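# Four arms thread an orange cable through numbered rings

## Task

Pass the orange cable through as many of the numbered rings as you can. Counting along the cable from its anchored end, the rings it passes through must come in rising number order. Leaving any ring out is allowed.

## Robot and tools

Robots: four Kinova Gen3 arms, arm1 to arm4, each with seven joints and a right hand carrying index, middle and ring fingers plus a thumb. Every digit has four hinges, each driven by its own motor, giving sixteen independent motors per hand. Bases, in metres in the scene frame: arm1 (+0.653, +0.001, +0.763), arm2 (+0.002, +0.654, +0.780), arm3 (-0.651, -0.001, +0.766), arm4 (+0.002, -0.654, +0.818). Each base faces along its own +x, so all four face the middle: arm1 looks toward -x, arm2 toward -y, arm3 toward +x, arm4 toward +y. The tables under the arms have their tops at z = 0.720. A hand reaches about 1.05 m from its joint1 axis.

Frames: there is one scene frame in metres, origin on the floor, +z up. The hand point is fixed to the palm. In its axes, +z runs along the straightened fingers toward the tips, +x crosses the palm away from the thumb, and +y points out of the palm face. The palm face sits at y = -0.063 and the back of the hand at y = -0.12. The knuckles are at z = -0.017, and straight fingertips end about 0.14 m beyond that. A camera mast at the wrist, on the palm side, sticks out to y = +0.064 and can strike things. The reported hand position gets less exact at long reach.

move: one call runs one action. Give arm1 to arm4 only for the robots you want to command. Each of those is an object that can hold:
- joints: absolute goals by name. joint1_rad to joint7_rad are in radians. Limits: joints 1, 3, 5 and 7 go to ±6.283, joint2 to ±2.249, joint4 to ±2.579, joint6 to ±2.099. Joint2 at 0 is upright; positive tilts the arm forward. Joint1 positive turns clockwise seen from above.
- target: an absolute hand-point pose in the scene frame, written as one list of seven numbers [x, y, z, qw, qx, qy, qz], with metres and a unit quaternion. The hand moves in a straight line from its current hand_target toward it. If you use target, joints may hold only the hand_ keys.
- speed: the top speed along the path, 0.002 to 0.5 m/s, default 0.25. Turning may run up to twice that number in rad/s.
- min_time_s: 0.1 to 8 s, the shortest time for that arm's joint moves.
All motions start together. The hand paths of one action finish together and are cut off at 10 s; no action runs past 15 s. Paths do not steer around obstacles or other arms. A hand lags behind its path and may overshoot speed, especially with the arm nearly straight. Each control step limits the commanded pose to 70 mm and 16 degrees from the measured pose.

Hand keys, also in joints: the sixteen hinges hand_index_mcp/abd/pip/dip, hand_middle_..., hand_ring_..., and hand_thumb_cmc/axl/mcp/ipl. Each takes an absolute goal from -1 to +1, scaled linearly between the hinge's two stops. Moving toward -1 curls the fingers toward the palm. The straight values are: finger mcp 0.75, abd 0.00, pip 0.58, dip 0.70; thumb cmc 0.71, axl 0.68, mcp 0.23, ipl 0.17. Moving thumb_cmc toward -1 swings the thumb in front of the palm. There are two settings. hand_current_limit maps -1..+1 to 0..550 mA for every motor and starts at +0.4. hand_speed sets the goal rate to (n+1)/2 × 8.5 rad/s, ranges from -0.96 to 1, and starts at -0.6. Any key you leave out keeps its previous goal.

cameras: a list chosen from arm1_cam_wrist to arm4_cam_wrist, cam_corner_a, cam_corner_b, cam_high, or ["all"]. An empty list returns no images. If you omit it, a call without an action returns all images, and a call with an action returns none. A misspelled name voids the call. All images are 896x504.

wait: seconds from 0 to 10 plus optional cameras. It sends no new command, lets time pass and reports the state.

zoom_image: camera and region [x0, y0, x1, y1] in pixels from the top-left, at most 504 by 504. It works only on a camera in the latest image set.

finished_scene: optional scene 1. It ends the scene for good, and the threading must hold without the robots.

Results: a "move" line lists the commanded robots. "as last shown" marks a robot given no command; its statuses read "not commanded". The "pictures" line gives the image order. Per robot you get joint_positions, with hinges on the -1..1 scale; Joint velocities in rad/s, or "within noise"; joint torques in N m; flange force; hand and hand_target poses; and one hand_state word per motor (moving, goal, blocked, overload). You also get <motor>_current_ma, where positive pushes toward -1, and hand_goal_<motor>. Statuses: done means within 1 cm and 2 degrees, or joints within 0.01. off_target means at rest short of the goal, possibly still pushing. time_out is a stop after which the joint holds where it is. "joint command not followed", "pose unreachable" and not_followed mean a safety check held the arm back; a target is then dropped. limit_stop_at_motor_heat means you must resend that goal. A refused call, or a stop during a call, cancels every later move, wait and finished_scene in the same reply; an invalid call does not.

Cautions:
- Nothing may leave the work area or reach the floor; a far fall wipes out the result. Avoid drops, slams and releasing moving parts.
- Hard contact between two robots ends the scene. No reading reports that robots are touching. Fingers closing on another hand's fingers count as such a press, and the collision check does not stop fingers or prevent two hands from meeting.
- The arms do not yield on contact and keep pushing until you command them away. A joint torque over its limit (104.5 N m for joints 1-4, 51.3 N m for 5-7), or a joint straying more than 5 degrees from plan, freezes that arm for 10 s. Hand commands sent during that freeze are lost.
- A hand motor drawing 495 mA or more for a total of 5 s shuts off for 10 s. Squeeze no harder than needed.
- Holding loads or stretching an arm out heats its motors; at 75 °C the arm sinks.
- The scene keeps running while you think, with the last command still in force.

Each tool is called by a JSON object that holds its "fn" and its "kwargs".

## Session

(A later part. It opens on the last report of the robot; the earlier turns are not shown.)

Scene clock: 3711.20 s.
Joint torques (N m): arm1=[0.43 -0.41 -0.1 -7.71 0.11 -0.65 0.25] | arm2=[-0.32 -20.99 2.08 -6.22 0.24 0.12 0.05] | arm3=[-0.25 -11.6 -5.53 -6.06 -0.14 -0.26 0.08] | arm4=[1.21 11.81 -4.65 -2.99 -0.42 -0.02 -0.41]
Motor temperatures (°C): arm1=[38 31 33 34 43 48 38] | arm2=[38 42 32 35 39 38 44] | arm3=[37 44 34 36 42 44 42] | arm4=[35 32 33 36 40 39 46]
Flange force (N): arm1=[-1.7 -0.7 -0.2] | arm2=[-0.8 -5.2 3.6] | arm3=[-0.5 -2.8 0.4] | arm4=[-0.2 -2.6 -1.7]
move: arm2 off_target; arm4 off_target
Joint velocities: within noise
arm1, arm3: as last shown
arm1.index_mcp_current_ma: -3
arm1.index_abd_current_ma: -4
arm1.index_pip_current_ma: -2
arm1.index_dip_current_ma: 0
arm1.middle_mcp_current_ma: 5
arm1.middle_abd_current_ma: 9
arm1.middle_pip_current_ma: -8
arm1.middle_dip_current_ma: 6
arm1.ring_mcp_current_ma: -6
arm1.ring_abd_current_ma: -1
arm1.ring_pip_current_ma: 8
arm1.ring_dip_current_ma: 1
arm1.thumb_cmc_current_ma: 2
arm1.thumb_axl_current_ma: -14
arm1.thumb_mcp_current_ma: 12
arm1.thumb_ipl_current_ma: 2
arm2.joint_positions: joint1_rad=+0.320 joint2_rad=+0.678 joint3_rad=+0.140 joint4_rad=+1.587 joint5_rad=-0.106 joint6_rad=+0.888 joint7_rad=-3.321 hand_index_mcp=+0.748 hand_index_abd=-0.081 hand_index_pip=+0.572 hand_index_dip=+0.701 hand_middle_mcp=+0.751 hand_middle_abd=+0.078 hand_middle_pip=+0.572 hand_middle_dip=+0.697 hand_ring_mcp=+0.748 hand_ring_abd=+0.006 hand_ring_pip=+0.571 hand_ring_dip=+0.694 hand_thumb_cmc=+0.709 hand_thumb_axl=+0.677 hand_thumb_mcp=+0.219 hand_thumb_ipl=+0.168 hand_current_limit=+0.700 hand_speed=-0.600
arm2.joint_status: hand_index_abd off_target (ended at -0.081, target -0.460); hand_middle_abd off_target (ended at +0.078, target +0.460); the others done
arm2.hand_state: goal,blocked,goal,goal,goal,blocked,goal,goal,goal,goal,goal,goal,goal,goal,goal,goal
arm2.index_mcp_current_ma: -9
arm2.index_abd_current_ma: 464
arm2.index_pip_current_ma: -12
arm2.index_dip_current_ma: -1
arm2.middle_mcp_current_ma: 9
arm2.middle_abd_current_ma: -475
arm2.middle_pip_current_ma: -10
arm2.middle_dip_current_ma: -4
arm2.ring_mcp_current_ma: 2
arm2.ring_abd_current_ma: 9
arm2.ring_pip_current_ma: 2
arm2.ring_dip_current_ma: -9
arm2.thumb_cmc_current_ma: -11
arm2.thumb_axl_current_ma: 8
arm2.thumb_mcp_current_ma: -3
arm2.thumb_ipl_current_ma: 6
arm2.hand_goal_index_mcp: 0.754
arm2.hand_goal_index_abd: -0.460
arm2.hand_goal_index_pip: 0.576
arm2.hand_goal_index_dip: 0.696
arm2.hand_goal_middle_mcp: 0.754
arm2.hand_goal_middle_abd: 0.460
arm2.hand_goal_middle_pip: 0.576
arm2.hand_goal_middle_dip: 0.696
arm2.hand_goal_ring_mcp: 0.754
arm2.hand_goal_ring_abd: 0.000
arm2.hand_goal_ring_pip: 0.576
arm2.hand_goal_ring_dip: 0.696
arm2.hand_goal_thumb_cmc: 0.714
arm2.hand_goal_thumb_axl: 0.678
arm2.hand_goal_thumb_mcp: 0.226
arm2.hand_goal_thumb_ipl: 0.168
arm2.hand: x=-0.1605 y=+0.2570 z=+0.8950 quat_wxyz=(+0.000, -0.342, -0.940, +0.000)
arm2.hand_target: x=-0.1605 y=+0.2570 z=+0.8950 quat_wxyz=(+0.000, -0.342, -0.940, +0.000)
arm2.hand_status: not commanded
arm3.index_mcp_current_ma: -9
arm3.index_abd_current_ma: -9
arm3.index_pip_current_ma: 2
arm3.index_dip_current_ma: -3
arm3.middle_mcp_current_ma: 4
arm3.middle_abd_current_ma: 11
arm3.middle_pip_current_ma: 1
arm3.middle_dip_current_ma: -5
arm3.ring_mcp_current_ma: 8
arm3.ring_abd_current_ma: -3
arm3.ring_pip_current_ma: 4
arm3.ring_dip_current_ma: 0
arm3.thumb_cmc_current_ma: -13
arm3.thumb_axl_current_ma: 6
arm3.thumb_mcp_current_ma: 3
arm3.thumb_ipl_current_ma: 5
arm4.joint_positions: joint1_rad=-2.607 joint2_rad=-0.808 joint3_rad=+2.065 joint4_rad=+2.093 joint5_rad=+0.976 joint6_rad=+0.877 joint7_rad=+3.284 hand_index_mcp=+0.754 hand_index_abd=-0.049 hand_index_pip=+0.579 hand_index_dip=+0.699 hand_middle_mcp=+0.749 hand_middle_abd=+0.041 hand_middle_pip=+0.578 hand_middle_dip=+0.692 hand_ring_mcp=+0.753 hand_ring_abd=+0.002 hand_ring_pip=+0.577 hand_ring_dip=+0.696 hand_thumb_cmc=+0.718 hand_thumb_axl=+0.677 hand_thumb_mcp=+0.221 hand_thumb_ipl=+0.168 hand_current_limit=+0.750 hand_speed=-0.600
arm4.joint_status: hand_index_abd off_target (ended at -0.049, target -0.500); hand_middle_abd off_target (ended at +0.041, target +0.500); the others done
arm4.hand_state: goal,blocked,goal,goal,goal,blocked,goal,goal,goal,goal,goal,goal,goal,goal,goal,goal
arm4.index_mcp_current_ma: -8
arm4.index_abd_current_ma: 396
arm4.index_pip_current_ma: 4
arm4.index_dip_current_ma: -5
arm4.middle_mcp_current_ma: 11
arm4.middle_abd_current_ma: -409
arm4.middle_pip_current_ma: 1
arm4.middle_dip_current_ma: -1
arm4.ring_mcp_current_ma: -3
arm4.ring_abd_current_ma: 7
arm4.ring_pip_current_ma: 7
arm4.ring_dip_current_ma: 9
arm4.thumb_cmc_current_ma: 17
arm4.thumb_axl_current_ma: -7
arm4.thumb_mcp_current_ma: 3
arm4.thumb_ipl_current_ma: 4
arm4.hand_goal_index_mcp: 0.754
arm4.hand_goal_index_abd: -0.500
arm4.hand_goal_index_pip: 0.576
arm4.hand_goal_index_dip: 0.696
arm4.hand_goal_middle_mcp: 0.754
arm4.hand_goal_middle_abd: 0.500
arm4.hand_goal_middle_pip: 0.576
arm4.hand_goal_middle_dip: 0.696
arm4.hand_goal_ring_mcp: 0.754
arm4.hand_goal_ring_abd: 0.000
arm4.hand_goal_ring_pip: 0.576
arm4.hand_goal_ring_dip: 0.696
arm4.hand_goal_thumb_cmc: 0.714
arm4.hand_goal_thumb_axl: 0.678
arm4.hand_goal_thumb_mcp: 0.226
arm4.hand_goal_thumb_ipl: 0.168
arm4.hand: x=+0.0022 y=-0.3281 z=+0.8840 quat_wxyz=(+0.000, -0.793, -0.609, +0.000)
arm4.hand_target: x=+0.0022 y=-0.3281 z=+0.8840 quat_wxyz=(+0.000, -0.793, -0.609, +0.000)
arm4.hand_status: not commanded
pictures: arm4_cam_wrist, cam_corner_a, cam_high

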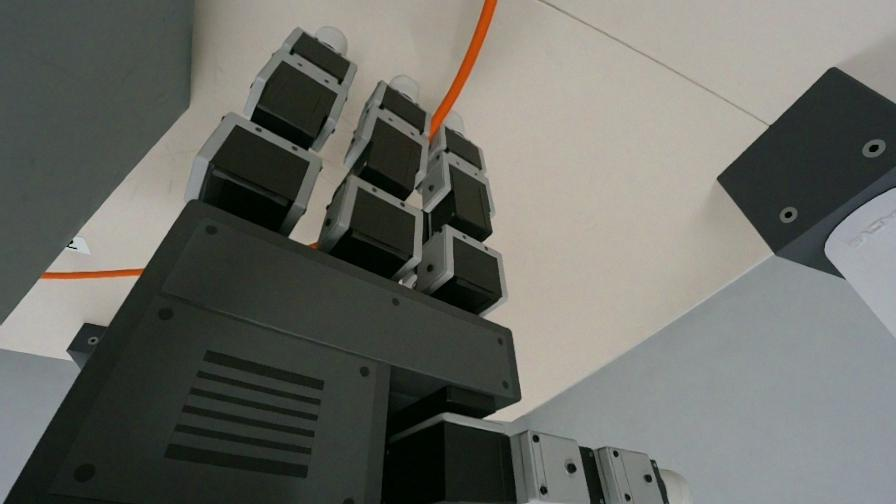

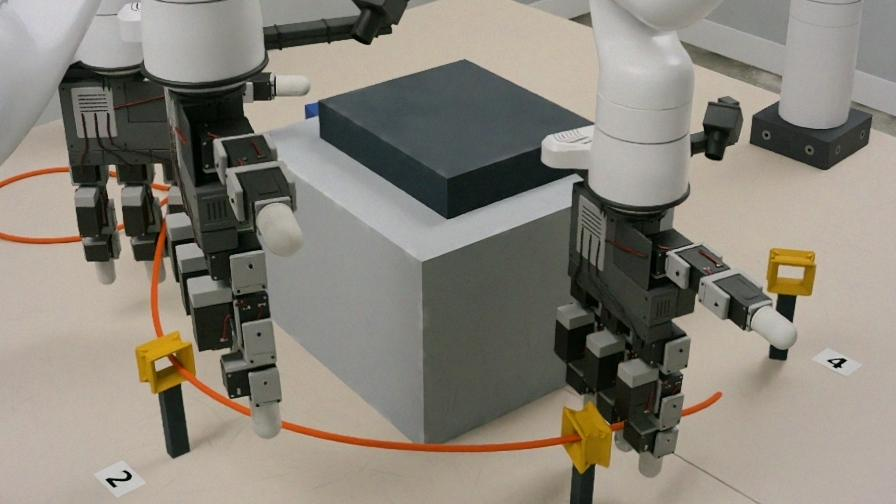

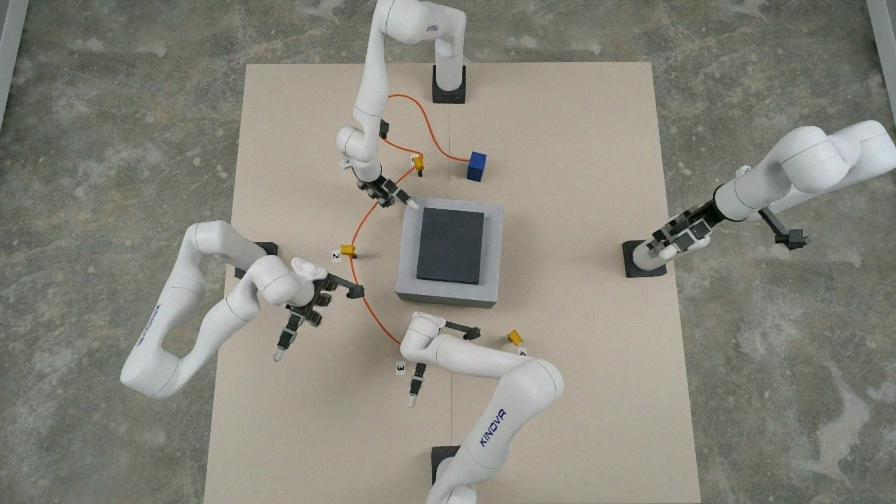

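{"fn": "move", "kwargs": {"arm4": {"target": [0.0897, -0.3303, 0.894, 0, -0.6756, -0.7373, 0], "speed": 0.18}, "arm2": {"target": [-0.228, 0.1828, 0.895, 0, -0.2923, -0.9563, 0], "speed": 0.18}, "cameras": ["cam_high","cam_corner_a","cam_corner_b"]}}

{"fn": "zoom_image", "kwargs": {"camera": "cam_corner_a", "region": [540, 224, 820, 504]}}

{"fn": "zoom_image", "kwargs": {"camera": "cam_high", "region": [330, 70, 550, 400]}}

Scene clock: 3737.67 s.
Joint torques (N m): arm1=[0.39 -0.42 -0.12 -7.7 0.12 -0.63 0.23] | arm2=[-0.36 -25.09 2.24 -7.54 0.28 -0.06 0.01] | arm3=[-0.3 -11.62 -5.58 -6.07 -0.1 -0.25 0.09] | arm4=[1.15 10.34 -4.49 -2.46 -0.5 0.16 -0.39]
Motor temperatures (°C): arm1=[38 31 33 34 43 48 38] | arm2=[38 42 32 35 39 38 44] | arm3=[37 44 34 36 42 44 42] | arm4=[35 32 33 36 40 39 46]
Flange force (N): arm1=[-1.7 -0.8 -0.3] | arm2=[-0.1 -6.1 2.6] | arm3=[-0.6 -2.9 0.5] | arm4=[2.2 -2.6 -1.3]
move: arm2 done; arm4 done
Joint velocities: within noise
arm1: as last shown
arm1.index_mcp_current_ma: -5
arm1.index_abd_current_ma: 3
arm1.index_pip_current_ma: -6
arm1.index_dip_current_ma: -1
arm1.middle_mcp_current_ma: 4
arm1.middle_abd_current_ma: 8
arm1.middle_pip_current_ma: -9
arm1.middle_dip_current_ma: 9
arm1.ring_mcp_current_ma: -1
arm1.ring_abd_current_ma: -5
arm1.ring_pip_current_ma: 9
arm1.thumb_cmc_current_ma: 3
arm1.thumb_axl_current_ma: -6
arm1.thumb_mcp_current_ma: 9
arm1.thumb_ipl_current_ma: 5
arm2.joint_positions: joint1_rad=+0.388 joint2_rad=+0.884 joint3_rad=+0.117 joint4_rad=+1.148 joint5_rad=-0.094 joint6_rad=+1.118 joint7_rad=-3.208 hand_index_mcp=+0.746 hand_index_abd=-0.081 hand_index_pip=+0.571 hand_index_dip=+0.701 hand_middle_mcp=+0.749 hand_middle_abd=+0.078 hand_middle_pip=+0.572 hand_middle_dip=+0.697 hand_ring_mcp=+0.748 hand_ring_abd=+0.006 hand_ring_pip=+0.571 hand_ring_dip=+0.694 hand_thumb_cmc=+0.711 hand_thumb_axl=+0.677 hand_thumb_mcp=+0.219 hand_thumb_ipl=+0.168 hand_current_limit=+0.700 hand_speed=-0.600
arm2.joint_status: not commanded
arm2.hand_state: goal,blocked,goal,goal,goal,blocked,goal,goal,goal,goal,goal,goal,goal,goal,goal,goal
arm2.index_mcp_current_ma: -18
arm2.index_abd_current_ma: 462
arm2.index_pip_current_ma: -10
arm2.index_dip_current_ma: -3
arm2.middle_mcp_current_ma: 6
arm2.middle_abd_current_ma: -477
arm2.middle_pip_current_ma: -4
arm2.middle_dip_current_ma: -6
arm2.ring_mcp_current_ma: 4
arm2.ring_abd_current_ma: 9
arm2.ring_pip_current_ma: -2
arm2.ring_dip_current_ma: -12
arm2.thumb_cmc_current_ma: -13
arm2.thumb_axl_current_ma: 7
arm2.thumb_mcp_current_ma: -3
arm2.thumb_ipl_current_ma: 7
arm2.hand_goal_index_mcp: 0.754
arm2.hand_goal_index_abd: -0.460
arm2.hand_goal_index_pip: 0.576
arm2.hand_goal_index_dip: 0.696
arm2.hand_goal_middle_mcp: 0.754
arm2.hand_goal_middle_abd: 0.460
arm2.hand_goal_middle_pip: 0.576
arm2.hand_goal_middle_dip: 0.696
arm2.hand_goal_ring_mcp: 0.754
arm2.hand_goal_ring_abd: 0.000
arm2.hand_goal_ring_pip: 0.576
arm2.hand_goal_ring_dip: 0.696
arm2.hand_goal_thumb_cmc: 0.714
arm2.hand_goal_thumb_axl: 0.678
arm2.hand_goal_thumb_mcp: 0.226
arm2.hand_goal_thumb_ipl: 0.168
arm2.hand: x=-0.2280 y=+0.1828 z=+0.8950 quat_wxyz=(+0.000, -0.292, -0.956, +0.000)
arm2.hand_target: x=-0.2280 y=+0.1828 z=+0.8950 quat_wxyz=(+0.000, -0.292, -0.956, +0.000)
arm2.hand_status: done (0.000 m and 0.0 deg from the pose sent, 0.100 m and 6.0 deg at the start)
arm3.joint_positions: joint1_rad=+1.453 joint2_rad=+0.964 joint3_rad=-2.025 joint4_rad=+1.896 joint5_rad=+0.846 joint6_rad=+1.733 joint7_rad=+5.233 hand_index_mcp=+0.750 hand_index_abd=+0.138 hand_index_pip=+0.571 hand_index_dip=+0.698 hand_middle_mcp=+0.751 hand_middle_abd=-0.157 hand_middle_pip=+0.571 hand_middle_dip=+0.700 hand_ring_mcp=+0.749 hand_ring_abd=-0.196 hand_ring_pip=+0.571 hand_ring_dip=+0.696 hand_thumb_cmc=+0.718 hand_thumb_axl=+0.677 hand_thumb_mcp=+0.223 hand_thumb_ipl=+0.168 hand_current_limit=+0.700 hand_speed=-0.600
arm3.joint_status: not commanded
arm3.hand_state: goal,goal,goal,goal,goal,goal,goal,goal,goal,goal,goal,goal,goal,goal,goal,goal
arm3.index_mcp_current_ma: -7
arm3.index_abd_current_ma: -10
arm3.index_pip_current_ma: -2
arm3.index_dip_current_ma: -7
arm3.middle_mcp_current_ma: 0
arm3.middle_abd_current_ma: -1
arm3.middle_pip_current_ma: 4
arm3.middle_dip_current_ma: 5
arm3.ring_mcp_current_ma: -2
arm3.ring_abd_current_ma: 0
arm3.ring_pip_current_ma: -3
arm3.ring_dip_current_ma: -7
arm3.thumb_cmc_current_ma: -13
arm3.thumb_axl_current_ma: 3
arm3.thumb_mcp_current_ma: 0
arm3.thumb_ipl_current_ma: 6
arm3.hand_goal_index_mcp: 0.754
arm3.hand_goal_index_abd: 0.140
arm3.hand_goal_index_pip: 0.576
arm3.hand_goal_index_dip: 0.696
arm3.hand_goal_middle_mcp: 0.754
arm3.hand_goal_middle_abd: -0.160
arm3.hand_goal_middle_pip: 0.576
arm3.hand_goal_middle_dip: 0.696
arm3.hand_goal_ring_mcp: 0.754
arm3.hand_goal_ring_abd: -0.200
arm3.hand_goal_ring_pip: 0.576
arm3.hand_goal_ring_dip: 0.696
arm3.hand_goal_thumb_cmc: 0.714
arm3.hand_goal_thumb_axl: 0.678
arm3.hand_goal_thumb_mcp: 0.226
arm3.hand_goal_thumb_ipl: 0.168
arm3.hand: x=-0.3000 y=-0.2200 z=+1.0300 quat_wxyz=(+0.000, -0.834, -0.552, +0.000)
arm3.hand_target: x=-0.3000 y=-0.2200 z=+1.0300 quat_wxyz=(+0.000, -0.834, -0.552, +0.000)
arm3.hand_status: not commanded
arm4.joint_positions: joint1_rad=-2.314 joint2_rad=-0.790 joint3_rad=+1.940 joint4_rad=+2.211 joint5_rad=+1.011 joint6_rad=+0.897 joint7_rad=+3.740 hand_index_mcp=+0.754 hand_index_abd=-0.049 hand_index_pip=+0.582 hand_index_dip=+0.691 hand_middle_mcp=+0.749 hand_middle_abd=+0.041 hand_middle_pip=+0.578 hand_middle_dip=+0.692 hand_ring_mcp=+0.753 hand_ring_abd=+0.002 hand_ring_pip=+0.577 hand_ring_dip=+0.696 hand_thumb_cmc=+0.708 hand_thumb_axl=+0.677 hand_thumb_mcp=+0.221 hand_thumb_ipl=+0.168 hand_current_limit=+0.750 hand_speed=-0.600
arm4.joint_status: not commanded
arm4.hand_state: goal,blocked,goal,goal,goal,blocked,goal,goal,goal,goal,goal,goal,goal,goal,goal,goal
arm4.index_mcp_current_ma: -7
arm4.index_abd_current_ma: 393
arm4.index_pip_current_ma: 6
arm4.index_dip_current_ma: -4
arm4.middle_mcp_current_ma: 2
arm4.middle_abd_current_ma: -409
arm4.middle_pip_current_ma: 0
arm4.middle_dip_current_ma: 1
arm4.ring_mcp_current_ma: 5
arm4.ring_abd_current_ma: 6
arm4.ring_pip_current_ma: 5
arm4.ring_dip_current_ma: 5
arm4.thumb_cmc_current_ma: 12
arm4.thumb_axl_current_ma: -7
arm4.thumb_mcp_current_ma: -5
arm4.thumb_ipl_current_ma: 2
arm4.hand_goal_index_mcp: 0.754
arm4.hand_goal_index_abd: -0.500
arm4.hand_goal_index_pip: 0.576
arm4.hand_goal_index_dip: 0.696
arm4.hand_goal_middle_mcp: 0.754
arm4.hand_goal_middle_abd: 0.500
arm4.hand_goal_middle_pip: 0.576
arm4.hand_goal_middle_dip: 0.696
arm4.hand_goal_ring_mcp: 0.754
arm4.hand_goal_ring_abd: 0.000
arm4.hand_goal_ring_pip: 0.576
arm4.hand_goal_ring_dip: 0.696
arm4.hand_goal_thumb_cmc: 0.714
arm4.hand_goal_thumb_axl: 0.678
arm4.hand_goal_thumb_mcp: 0.226
arm4.hand_goal_thumb_ipl: 0.168
arm4.hand: x=+0.0897 y=-0.3303 z=+0.8940 quat_wxyz=(+0.000, -0.676, -0.737, +0.000)
arm4.hand_target: x=+0.0897 y=-0.3303 z=+0.8940 quat_wxyz=(+0.000, -0.676, -0.737, +0.000)
arm4.hand_status: done (0.000 m and 0.0 deg from the pose sent, 0.088 m and 20.0 deg at the start)
pictures: cam_corner_a, cam_corner_b, cam_high

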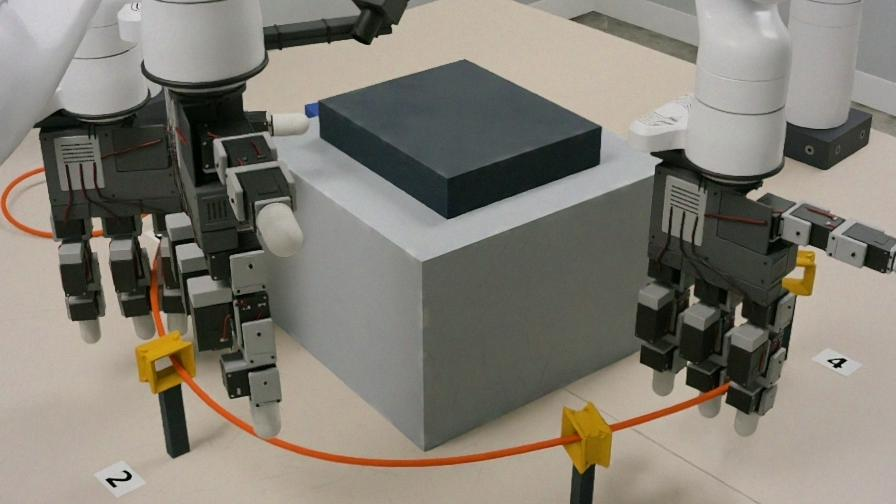

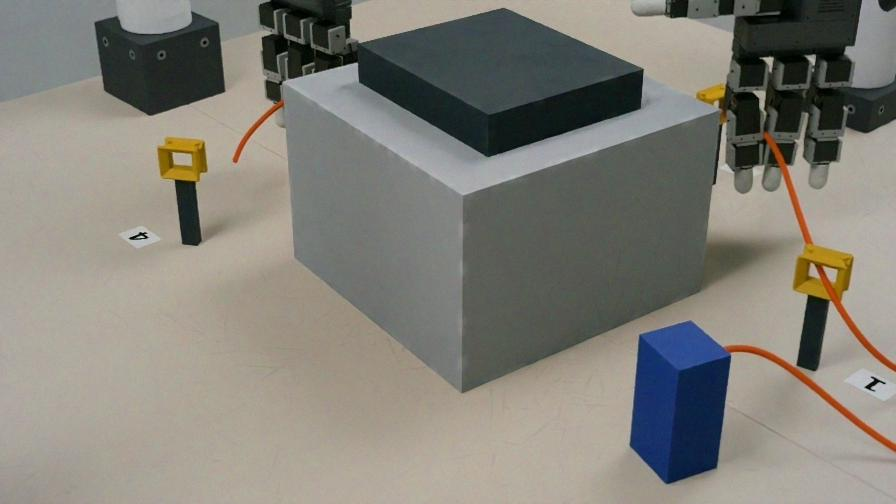

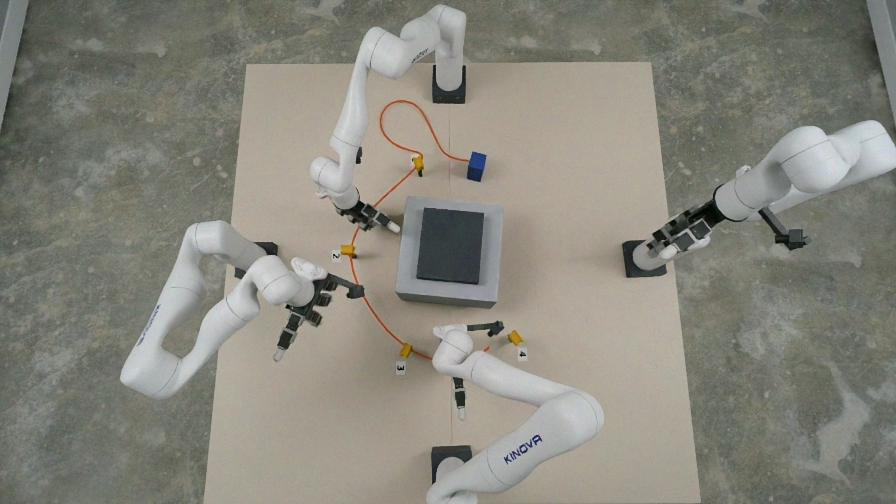

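Scaled by 1.800 from the camera's image (finer frame: 1280x720).

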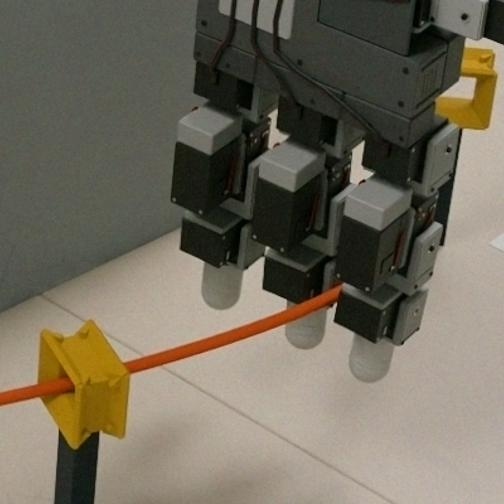

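Scaled by 1.527 from the camera's image (finer frame: 1280x720).

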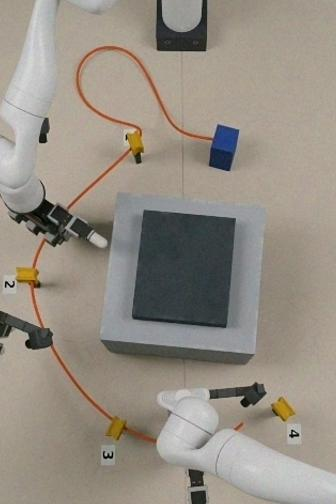

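{"fn": "zoom_image", "kwargs": {"camera": "cam_high", "region": [460, 310, 540, 390]}}

{"fn": "zoom_image", "kwargs": {"camera": "cam_corner_b", "region": [150, 80, 300, 200]}}

Scaled by 6.300 from the camera's image (finer frame: 1280x720).

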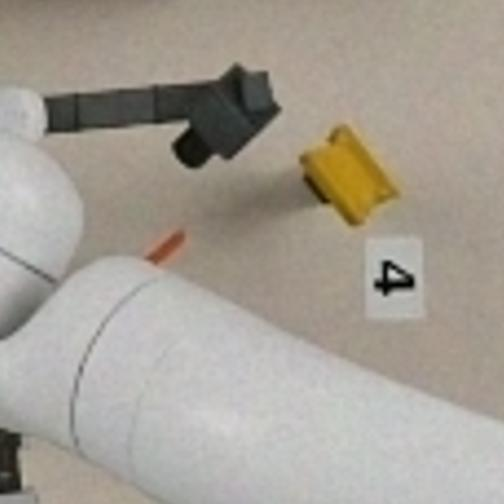

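Scaled by 3.360 from the camera's image (finer frame: 1280x720).

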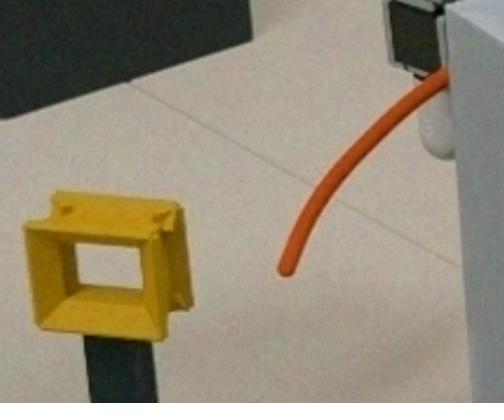

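{"fn": "move", "kwargs": {"arm4": {"target": [0.1203, -0.3279, 0.924, -0.05944, -0.6794, -0.72856, -0.06374], "speed": 0.15}, "arm2": {"target": [-0.26, 0.1387, 0.895, 0, -0.2588, -0.9659, 0], "speed": 0.15}, "cameras": ["cam_high","cam_corner_a","cam_corner_b"]}}

{"fn": "zoom_image", "kwargs": {"camera": "cam_high", "region": [460, 300, 540, 380]}}

{"fn": "zoom_image", "kwargs": {"camera": "cam_corner_b", "region": [130, 70, 310, 220]}}

{"fn": "zoom_image", "kwargs": {"camera": "cam_corner_a", "region": [640, 204, 896, 460]}}

Scene clock: 3794.57 s.
Joint torques (N m): arm1=[0.41 -0.39 -0.15 -7.7 0.13 -0.66 0.26] | arm2=[-0.27 -27.41 2.15 -8.12 0.35 -0.02 0] | arm3=[-0.29 -11.6 -5.56 -6.01 -0.13 -0.22 0.11] | arm4=[1.23 10.45 -3.75 -2.69 -0.26 0.6 -0.4]
Motor temperatures (°C): arm1=[38 31 33 34 43 48 38] | arm2=[38 42 32 35 39 38 44] | arm3=[37 44 34 36 42 44 42] | arm4=[35 32 33 36 40 39 46]
Flange force (N): arm1=[-1.6 -0.8 -0.3] | arm2=[0.1 -7.7 2.1] | arm3=[-0.5 -2.8 0.4] | arm4=[2.2 -1.9 -2.7]
move: arm2 done; arm4 done
Joint velocities: within noise
arm1, arm3: as last shown
arm1.index_mcp_current_ma: -11
arm1.index_abd_current_ma: -3
arm1.index_pip_current_ma: -11
arm1.index_dip_current_ma: 1
arm1.middle_mcp_current_ma: 2
arm1.middle_abd_current_ma: 9
arm1.middle_dip_current_ma: 12
arm1.ring_mcp_current_ma: -2
arm1.ring_pip_current_ma: 7
arm1.ring_dip_current_ma: -1
arm1.thumb_cmc_current_ma: 4
arm1.thumb_axl_current_ma: -10
arm1.thumb_mcp_current_ma: 8
arm2.joint_positions: joint1_rad=+0.411 joint2_rad=+1.033 joint3_rad=+0.106 joint4_rad=+0.824 joint5_rad=-0.088 joint6_rad=+1.292 joint7_rad=-3.153 hand_index_mcp=+0.746 hand_index_abd=-0.082 hand_index_pip=+0.571 hand_index_dip=+0.701 hand_middle_mcp=+0.749 hand_middle_abd=+0.078 hand_middle_pip=+0.572 hand_middle_dip=+0.697 hand_ring_mcp=+0.748 hand_ring_abd=+0.006 hand_ring_pip=+0.571 hand_ring_dip=+0.694 hand_thumb_cmc=+0.711 hand_thumb_axl=+0.677 hand_thumb_mcp=+0.219 hand_thumb_ipl=+0.168 hand_current_limit=+0.700 hand_speed=-0.600
arm2.joint_status: not commanded
arm2.hand_state: goal,blocked,goal,goal,goal,blocked,goal,goal,goal,goal,goal,goal,goal,goal,goal,goal
arm2.index_mcp_current_ma: -17
arm2.index_abd_current_ma: 456
arm2.index_pip_current_ma: -7
arm2.index_dip_current_ma: 0
arm2.middle_mcp_current_ma: 6
arm2.middle_abd_current_ma: -477
arm2.middle_pip_current_ma: -6
arm2.middle_dip_current_ma: -5
arm2.ring_mcp_current_ma: 3
arm2.ring_abd_current_ma: 14
arm2.ring_pip_current_ma: -1
arm2.ring_dip_current_ma: -4
arm2.thumb_cmc_current_ma: -8
arm2.thumb_axl_current_ma: 7
arm2.thumb_mcp_current_ma: -5
arm2.thumb_ipl_current_ma: 12
arm2.hand_goal_index_mcp: 0.754
arm2.hand_goal_index_abd: -0.460
arm2.hand_goal_index_pip: 0.576
arm2.hand_goal_index_dip: 0.696
arm2.hand_goal_middle_mcp: 0.754
arm2.hand_goal_middle_abd: 0.460
arm2.hand_goal_middle_pip: 0.576
arm2.hand_goal_middle_dip: 0.696
arm2.hand_goal_ring_mcp: 0.754
arm2.hand_goal_ring_abd: 0.000
arm2.hand_goal_ring_pip: 0.576
arm2.hand_goal_ring_dip: 0.696
arm2.hand_goal_thumb_cmc: 0.714
arm2.hand_goal_thumb_axl: 0.678
arm2.hand_goal_thumb_mcp: 0.226
arm2.hand_goal_thumb_ipl: 0.168
arm2.hand: x=-0.2600 y=+0.1387 z=+0.8950 quat_wxyz=(+0.000, -0.259, -0.966, +0.000)
arm2.hand_target: x=-0.2600 y=+0.1387 z=+0.8950 quat_wxyz=(+0.000, -0.259, -0.966, +0.000)
arm2.hand_status: done (0.000 m and 0.0 deg from the pose sent, 0.054 m and 4.0 deg at the start)
arm3.index_mcp_current_ma: -19
arm3.index_abd_current_ma: -5
arm3.index_dip_current_ma: -9
arm3.middle_mcp_current_ma: 3
arm3.middle_abd_current_ma: -3
arm3.middle_pip_current_ma: -7
arm3.middle_dip_current_ma: 1
arm3.ring_mcp_current_ma: -4
arm3.ring_abd_current_ma: -2
arm3.ring_pip_current_ma: 1
arm3.ring_dip_current_ma: 0
arm3.thumb_cmc_current_ma: -8
arm3.thumb_mcp_current_ma: -1
arm3.thumb_ipl_current_ma: -3
arm4.joint_positions: joint1_rad=-2.391 joint2_rad=-0.718 joint3_rad=+1.994 joint4_rad=+2.198 joint5_rad=+1.041 joint6_rad=+0.999 joint7_rad=+3.679 hand_index_mcp=+0.760 hand_index_abd=-0.049 hand_index_pip=+0.583 hand_index_dip=+0.695 hand_middle_mcp=+0.756 hand_middle_abd=+0.041 hand_middle_pip=+0.578 hand_middle_dip=+0.692 hand_ring_mcp=+0.753 hand_ring_abd=+0.002 hand_ring_pip=+0.577 hand_ring_dip=+0.696 hand_thumb_cmc=+0.718 hand_thumb_axl=+0.677 hand_thumb_mcp=+0.221 hand_thumb_ipl=+0.168 hand_current_limit=+0.750 hand_speed=-0.600
arm4.joint_status: not commanded
arm4.hand_state: goal,blocked,goal,goal,goal,blocked,goal,goal,goal,goal,goal,goal,goal,goal,goal,goal
arm4.index_mcp_current_ma: -7
arm4.index_abd_current_ma: 398
arm4.index_pip_current_ma: 2
arm4.index_dip_current_ma: -5
arm4.middle_mcp_current_ma: 14
arm4.middle_abd_current_ma: -408
arm4.middle_pip_current_ma: 2
arm4.middle_dip_current_ma: 5
arm4.ring_mcp_current_ma: 3
arm4.ring_abd_current_ma: 3
arm4.ring_pip_current_ma: 3
arm4.ring_dip_current_ma: 10
arm4.thumb_cmc_current_ma: 12
arm4.thumb_axl_current_ma: -11
arm4.thumb_mcp_current_ma: 3
arm4.thumb_ipl_current_ma: -2
arm4.hand_goal_index_mcp: 0.754
arm4.hand_goal_index_abd: -0.500
arm4.hand_goal_index_pip: 0.576
arm4.hand_goal_index_dip: 0.696
arm4.hand_goal_middle_mcp: 0.754
arm4.hand_goal_middle_abd: 0.500
arm4.hand_goal_middle_pip: 0.576
arm4.hand_goal_middle_dip: 0.696
arm4.hand_goal_ring_mcp: 0.754
arm4.hand_goal_ring_abd: 0.000
arm4.hand_goal_ring_pip: 0.576
arm4.hand_goal_ring_dip: 0.696
arm4.hand_goal_thumb_cmc: 0.714
arm4.hand_goal_thumb_axl: 0.678
arm4.hand_goal_thumb_mcp: 0.226
arm4.hand_goal_thumb_ipl: 0.168
arm4.hand: x=+0.1203 y=-0.3279 z=+0.9240 quat_wxyz=(-0.059, -0.679, -0.729, -0.064)
arm4.hand_target: x=+0.1203 y=-0.3279 z=+0.9240 quat_wxyz=(-0.059, -0.679, -0.729, -0.064)
arm4.hand_status: done (0.000 m and 0.0 deg from the pose sent, 0.043 m and 10.0 deg at the start)
pictures: cam_corner_a, cam_corner_b, cam_high

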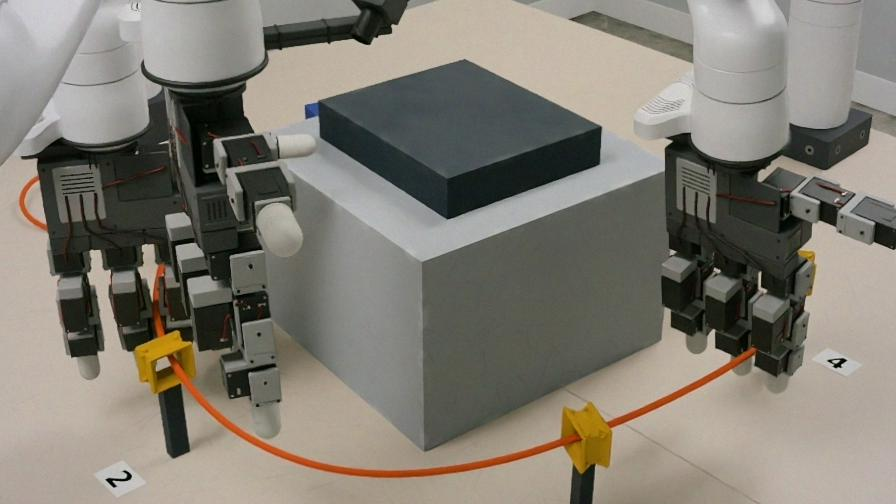

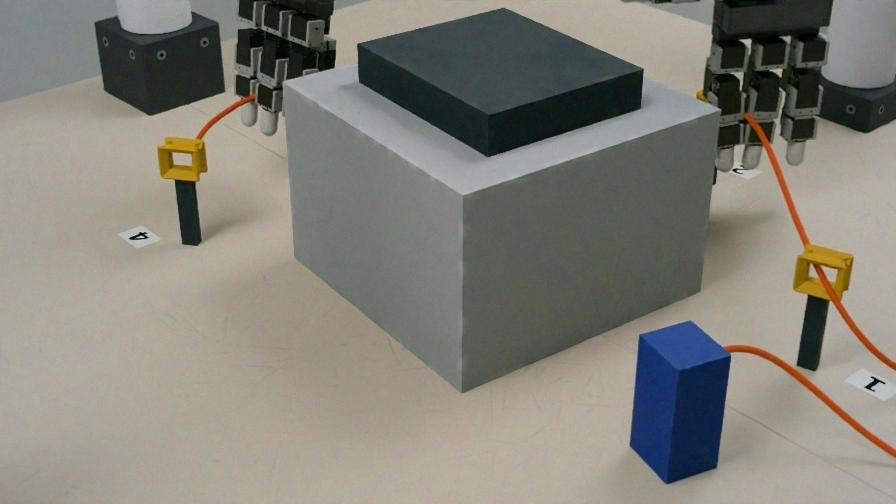

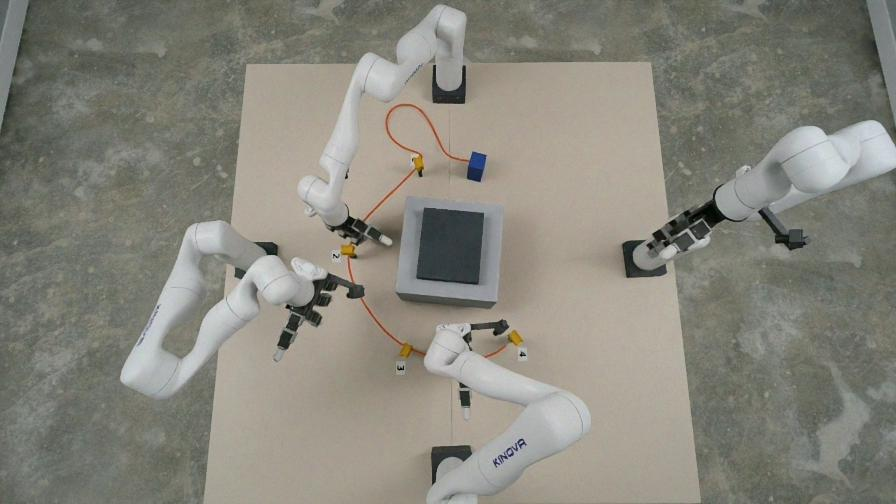

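Scaled by 6.300 from the camera's image (finer frame: 1280x720).

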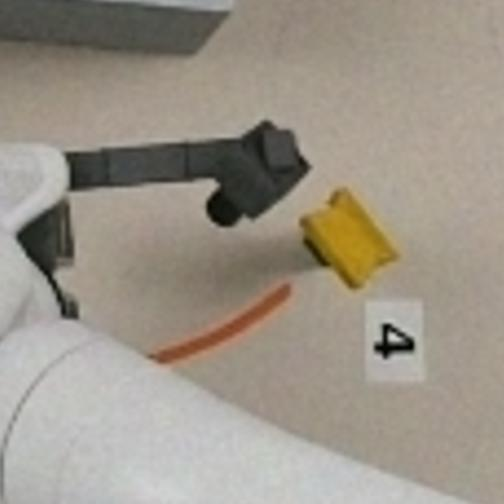

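Scaled by 2.800 from the camera's image (finer frame: 1280x720).

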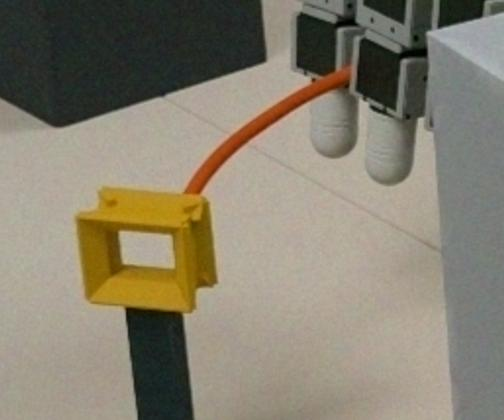

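Scaled by 1.969 from the camera's image (finer frame: 1280x720).

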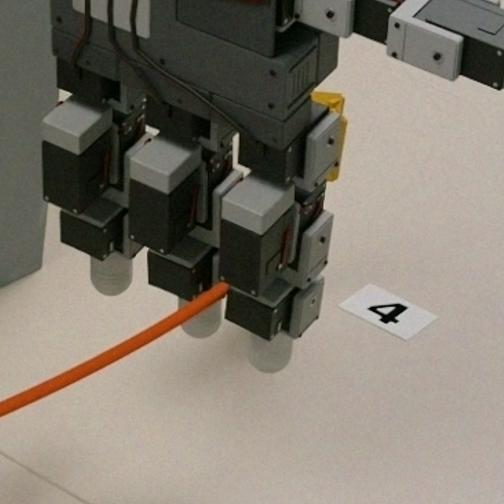

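{"fn": "move", "kwargs": {"arm4": {"target": [0.2217, -0.2566, 0.902, -0.0455, -0.5205, -0.8491, -0.0743], "speed": 0.13}, "arm2": {"joints": {"hand_index_abd": 0.12, "hand_middle_abd": -0.14, "hand_ring_abd": -0.17}}, "cameras": ["cam_high","cam_corner_a","cam_corner_b"]}}

{"fn": "zoom_image", "kwargs": {"camera": "cam_high", "region": [460, 280, 580, 400]}}

{"fn": "zoom_image", "kwargs": {"camera": "cam_corner_b", "region": [100, 70, 280, 250]}}

{"fn": "zoom_image", "kwargs": {"camera": "cam_corner_a", "region": [640, 204, 896, 460]}}

Scene clock: 3815.10 s.
Joint torques (N m): arm1=[0.41 -0.43 -0.13 -7.69 0.11 -0.61 0.26] | arm2=[-0.4 -27.28 2.01 -7.91 0.23 0.09 0.06] | arm3=[-0.23 -11.61 -5.52 -6.04 -0.16 -0.26 0.11] | arm4=[1.93 12.31 -3.97 -3.05 0.41 0.83 -0.32]
Motor temperatures (°C): arm1=[38 31 33 34 43 48 38] | arm2=[38 42 32 35 39 38 44] | arm3=[37 43 34 36 42 44 42] | arm4=[35 32 33 36 40 39 46]
Flange force (N): arm1=[-1.8 -0.8 -0.2] | arm2=[0.2 -8.3 1.9] | arm3=[-0.5 -2.7 0.4] | arm4=[3.7 -2.0 -3.3]
move: arm2 done; arm4 done
Joint velocities: within noise
arm1, arm3: as last shown
arm1.index_mcp_current_ma: -9
arm1.index_abd_current_ma: -4
arm1.index_pip_current_ma: -8
arm1.index_dip_current_ma: 2
arm1.middle_mcp_current_ma: 4
arm1.middle_abd_current_ma: 8
arm1.middle_pip_current_ma: -13
arm1.middle_dip_current_ma: 6
arm1.ring_mcp_current_ma: -5
arm1.ring_pip_current_ma: 8
arm1.ring_dip_current_ma: 3
arm1.thumb_axl_current_ma: -6
arm1.thumb_mcp_current_ma: 9
arm1.thumb_ipl_current_ma: 7
arm2.joint_positions: joint1_rad=+0.411 joint2_rad=+1.033 joint3_rad=+0.106 joint4_rad=+0.824 joint5_rad=-0.088 joint6_rad=+1.292 joint7_rad=-3.153 hand_index_mcp=+0.746 hand_index_abd=+0.118 hand_index_pip=+0.571 hand_index_dip=+0.701 hand_middle_mcp=+0.749 hand_middle_abd=-0.139 hand_middle_pip=+0.572 hand_middle_dip=+0.697 hand_ring_mcp=+0.748 hand_ring_abd=-0.165 hand_ring_pip=+0.571 hand_ring_dip=+0.694 hand_thumb_cmc=+0.711 hand_thumb_axl=+0.677 hand_thumb_mcp=+0.219 hand_thumb_ipl=+0.168 hand_current_limit=+0.700 hand_speed=-0.600
arm2.joint_status: all done
arm2.hand_state: goal,goal,goal,goal,goal,goal,goal,goal,goal,goal,goal,goal,goal,goal,goal,goal
arm2.index_mcp_current_ma: -12
arm2.index_abd_current_ma: -4
arm2.index_pip_current_ma: -10
arm2.index_dip_current_ma: -6
arm2.middle_mcp_current_ma: 0
arm2.middle_abd_current_ma: -12
arm2.middle_pip_current_ma: -6
arm2.middle_dip_current_ma: -6
arm2.ring_mcp_current_ma: -4
arm2.ring_abd_current_ma: 13
arm2.ring_pip_current_ma: -1
arm2.ring_dip_current_ma: -7
arm2.thumb_cmc_current_ma: -9
arm2.thumb_axl_current_ma: 8
arm2.thumb_mcp_current_ma: -2
arm2.thumb_ipl_current_ma: 6
arm2.hand_goal_index_mcp: 0.754
arm2.hand_goal_index_abd: 0.120
arm2.hand_goal_index_pip: 0.576
arm2.hand_goal_index_dip: 0.696
arm2.hand_goal_middle_mcp: 0.754
arm2.hand_goal_middle_abd: -0.140
arm2.hand_goal_middle_pip: 0.576
arm2.hand_goal_middle_dip: 0.696
arm2.hand_goal_ring_mcp: 0.754
arm2.hand_goal_ring_abd: -0.170
arm2.hand_goal_ring_pip: 0.576
arm2.hand_goal_ring_dip: 0.696
arm2.hand_goal_thumb_cmc: 0.714
arm2.hand_goal_thumb_axl: 0.678
arm2.hand_goal_thumb_mcp: 0.226
arm2.hand_goal_thumb_ipl: 0.168
arm2.hand: x=-0.2600 y=+0.1387 z=+0.8950 quat_wxyz=(+0.000, -0.259, -0.966, +0.000)
arm2.hand_target: x=-0.2600 y=+0.1387 z=+0.8950 quat_wxyz=(+0.000, -0.259, -0.966, +0.000)
arm2.hand_status: not commanded
arm3.index_mcp_current_ma: -6
arm3.index_abd_current_ma: 5
arm3.index_pip_current_ma: 3
arm3.index_dip_current_ma: -3
arm3.middle_mcp_current_ma: 12
arm3.middle_abd_current_ma: 1
arm3.middle_pip_current_ma: -2
arm3.middle_dip_current_ma: 7
arm3.ring_mcp_current_ma: -3
arm3.ring_abd_current_ma: 1
arm3.ring_dip_current_ma: -2
arm3.thumb_cmc_current_ma: 1
arm3.thumb_axl_current_ma: 6
arm3.thumb_mcp_current_ma: 7
arm3.thumb_ipl_current_ma: 2
arm4.joint_positions: joint1_rad=-2.125 joint2_rad=-0.835 joint3_rad=+1.999 joint4_rad=+2.131 joint5_rad=+1.229 joint6_rad=+0.973 joint7_rad=+4.278 hand_index_mcp=+0.802 hand_index_abd=-0.050 hand_index_pip=+0.597 hand_index_dip=+0.701 hand_middle_mcp=+0.796 hand_middle_abd=+0.041 hand_middle_pip=+0.594 hand_middle_dip=+0.694 hand_ring_mcp=+0.752 hand_ring_abd=+0.002 hand_ring_pip=+0.583 hand_ring_dip=+0.696 hand_thumb_cmc=+0.718 hand_thumb_axl=+0.677 hand_thumb_mcp=+0.221 hand_thumb_ipl=+0.168 hand_current_limit=+0.750 hand_speed=-0.600
arm4.joint_status: not commanded
arm4.hand_state: blocked,blocked,blocked,goal,blocked,blocked,goal,goal,goal,goal,goal,goal,goal,goal,goal,goal
arm4.index_mcp_current_ma: 27
arm4.index_abd_current_ma: 394
arm4.index_pip_current_ma: 6
arm4.index_dip_current_ma: 0
arm4.middle_mcp_current_ma: 30
arm4.middle_abd_current_ma: -408
arm4.middle_pip_current_ma: 2
arm4.middle_dip_current_ma: 2
arm4.ring_mcp_current_ma: -3
arm4.ring_abd_current_ma: 2
arm4.ring_pip_current_ma: 9
arm4.ring_dip_current_ma: 9
arm4.thumb_cmc_current_ma: 7
arm4.thumb_axl_current_ma: -3
arm4.thumb_mcp_current_ma: 0
arm4.thumb_ipl_current_ma: -4
arm4.hand_goal_index_mcp: 0.754
arm4.hand_goal_index_abd: -0.500
arm4.hand_goal_index_pip: 0.576
arm4.hand_goal_index_dip: 0.696
arm4.hand_goal_middle_mcp: 0.754
arm4.hand_goal_middle_abd: 0.500
arm4.hand_goal_middle_pip: 0.576
arm4.hand_goal_middle_dip: 0.696
arm4.hand_goal_ring_mcp: 0.754
arm4.hand_goal_ring_abd: 0.000
arm4.hand_goal_ring_pip: 0.576
arm4.hand_goal_ring_dip: 0.696
arm4.hand_goal_thumb_cmc: 0.714
arm4.hand_goal_thumb_axl: 0.678
arm4.hand_goal_thumb_mcp: 0.226
arm4.hand_goal_thumb_ipl: 0.168
arm4.hand: x=+0.2217 y=-0.2566 z=+0.9020 quat_wxyz=(-0.045, -0.521, -0.849, -0.074)
arm4.hand_target: x=+0.2217 y=-0.2566 z=+0.9020 quat_wxyz=(-0.046, -0.521, -0.849, -0.074)
arm4.hand_status: done (0.000 m and 0.0 deg from the pose sent, 0.126 m and 23.0 deg at the start)
pictures: cam_corner_a, cam_corner_b, cam_high

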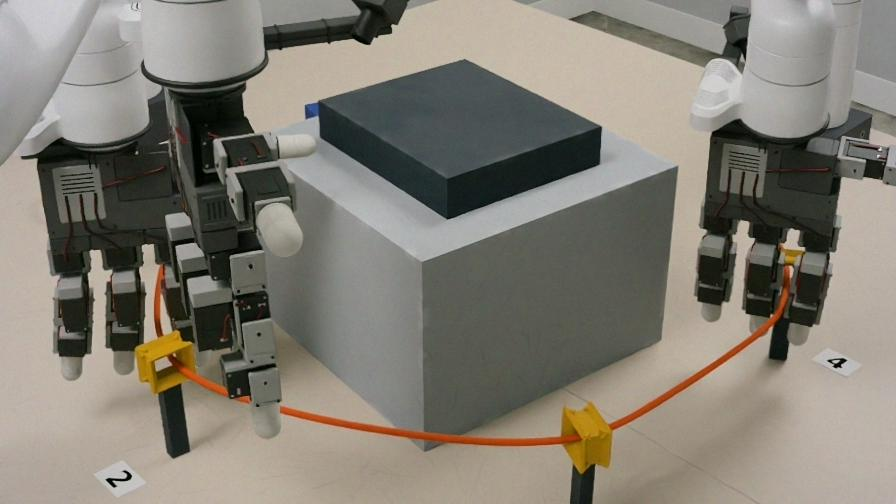

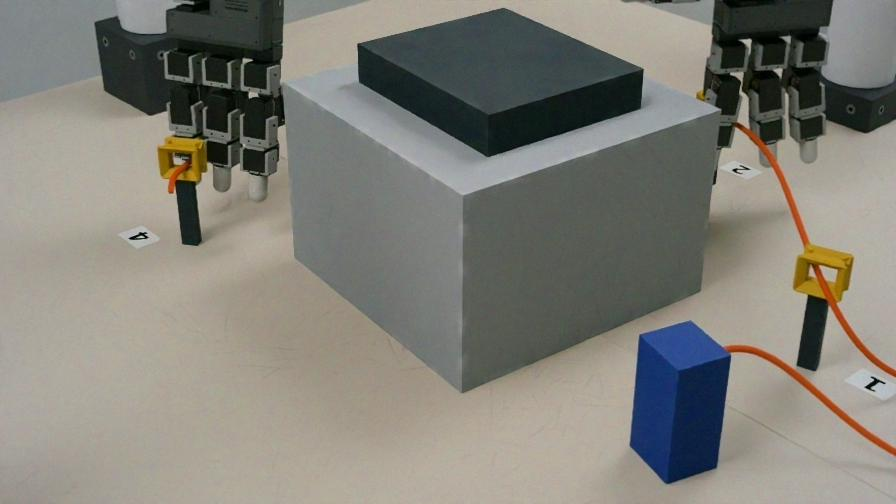

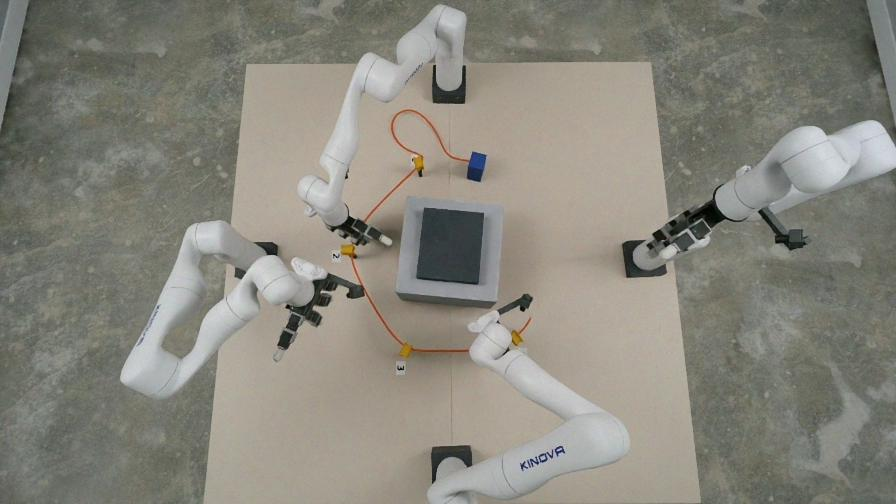

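Scaled by 4.200 from the camera's image (finer frame: 1280x720).

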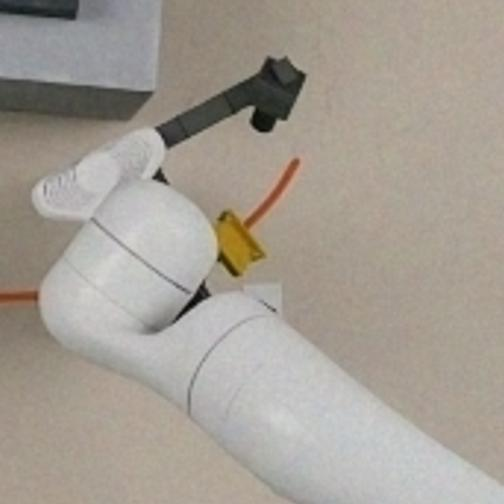

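Scaled by 2.800 from the camera's image (finer frame: 1280x720).

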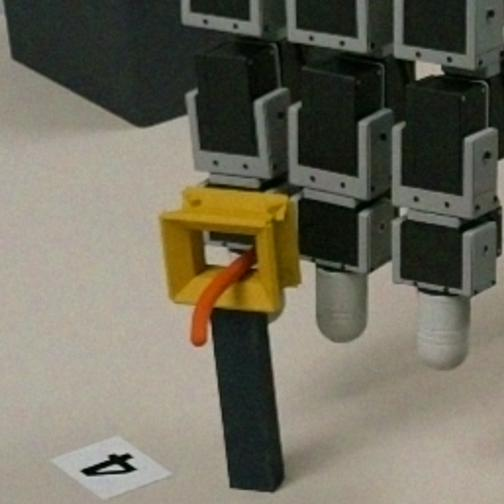

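Scaled by 1.969 from the camera's image (finer frame: 1280x720).

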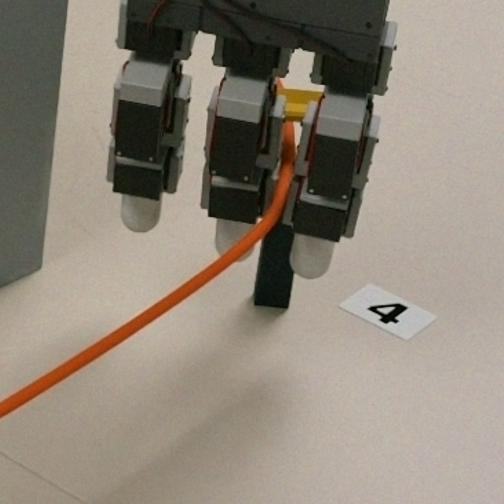

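{"fn": "zoom_image", "kwargs": {"camera": "cam_high", "region": [330, 240, 480, 390]}}

{"fn": "zoom_image", "kwargs": {"camera": "cam_corner_a", "region": [240, 360, 440, 500]}}

Scaled by 3.360 from the camera's image (finer frame: 1280x720).

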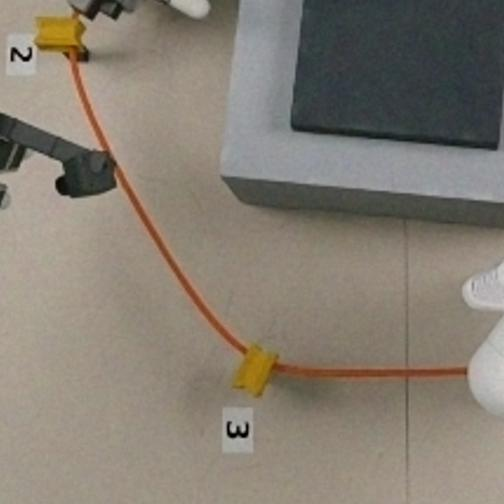

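Scaled by 2.520 from the camera's image (finer frame: 1280x720).

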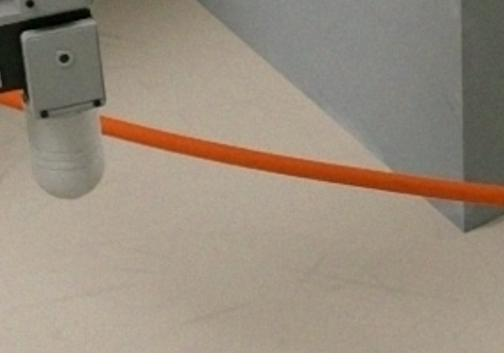

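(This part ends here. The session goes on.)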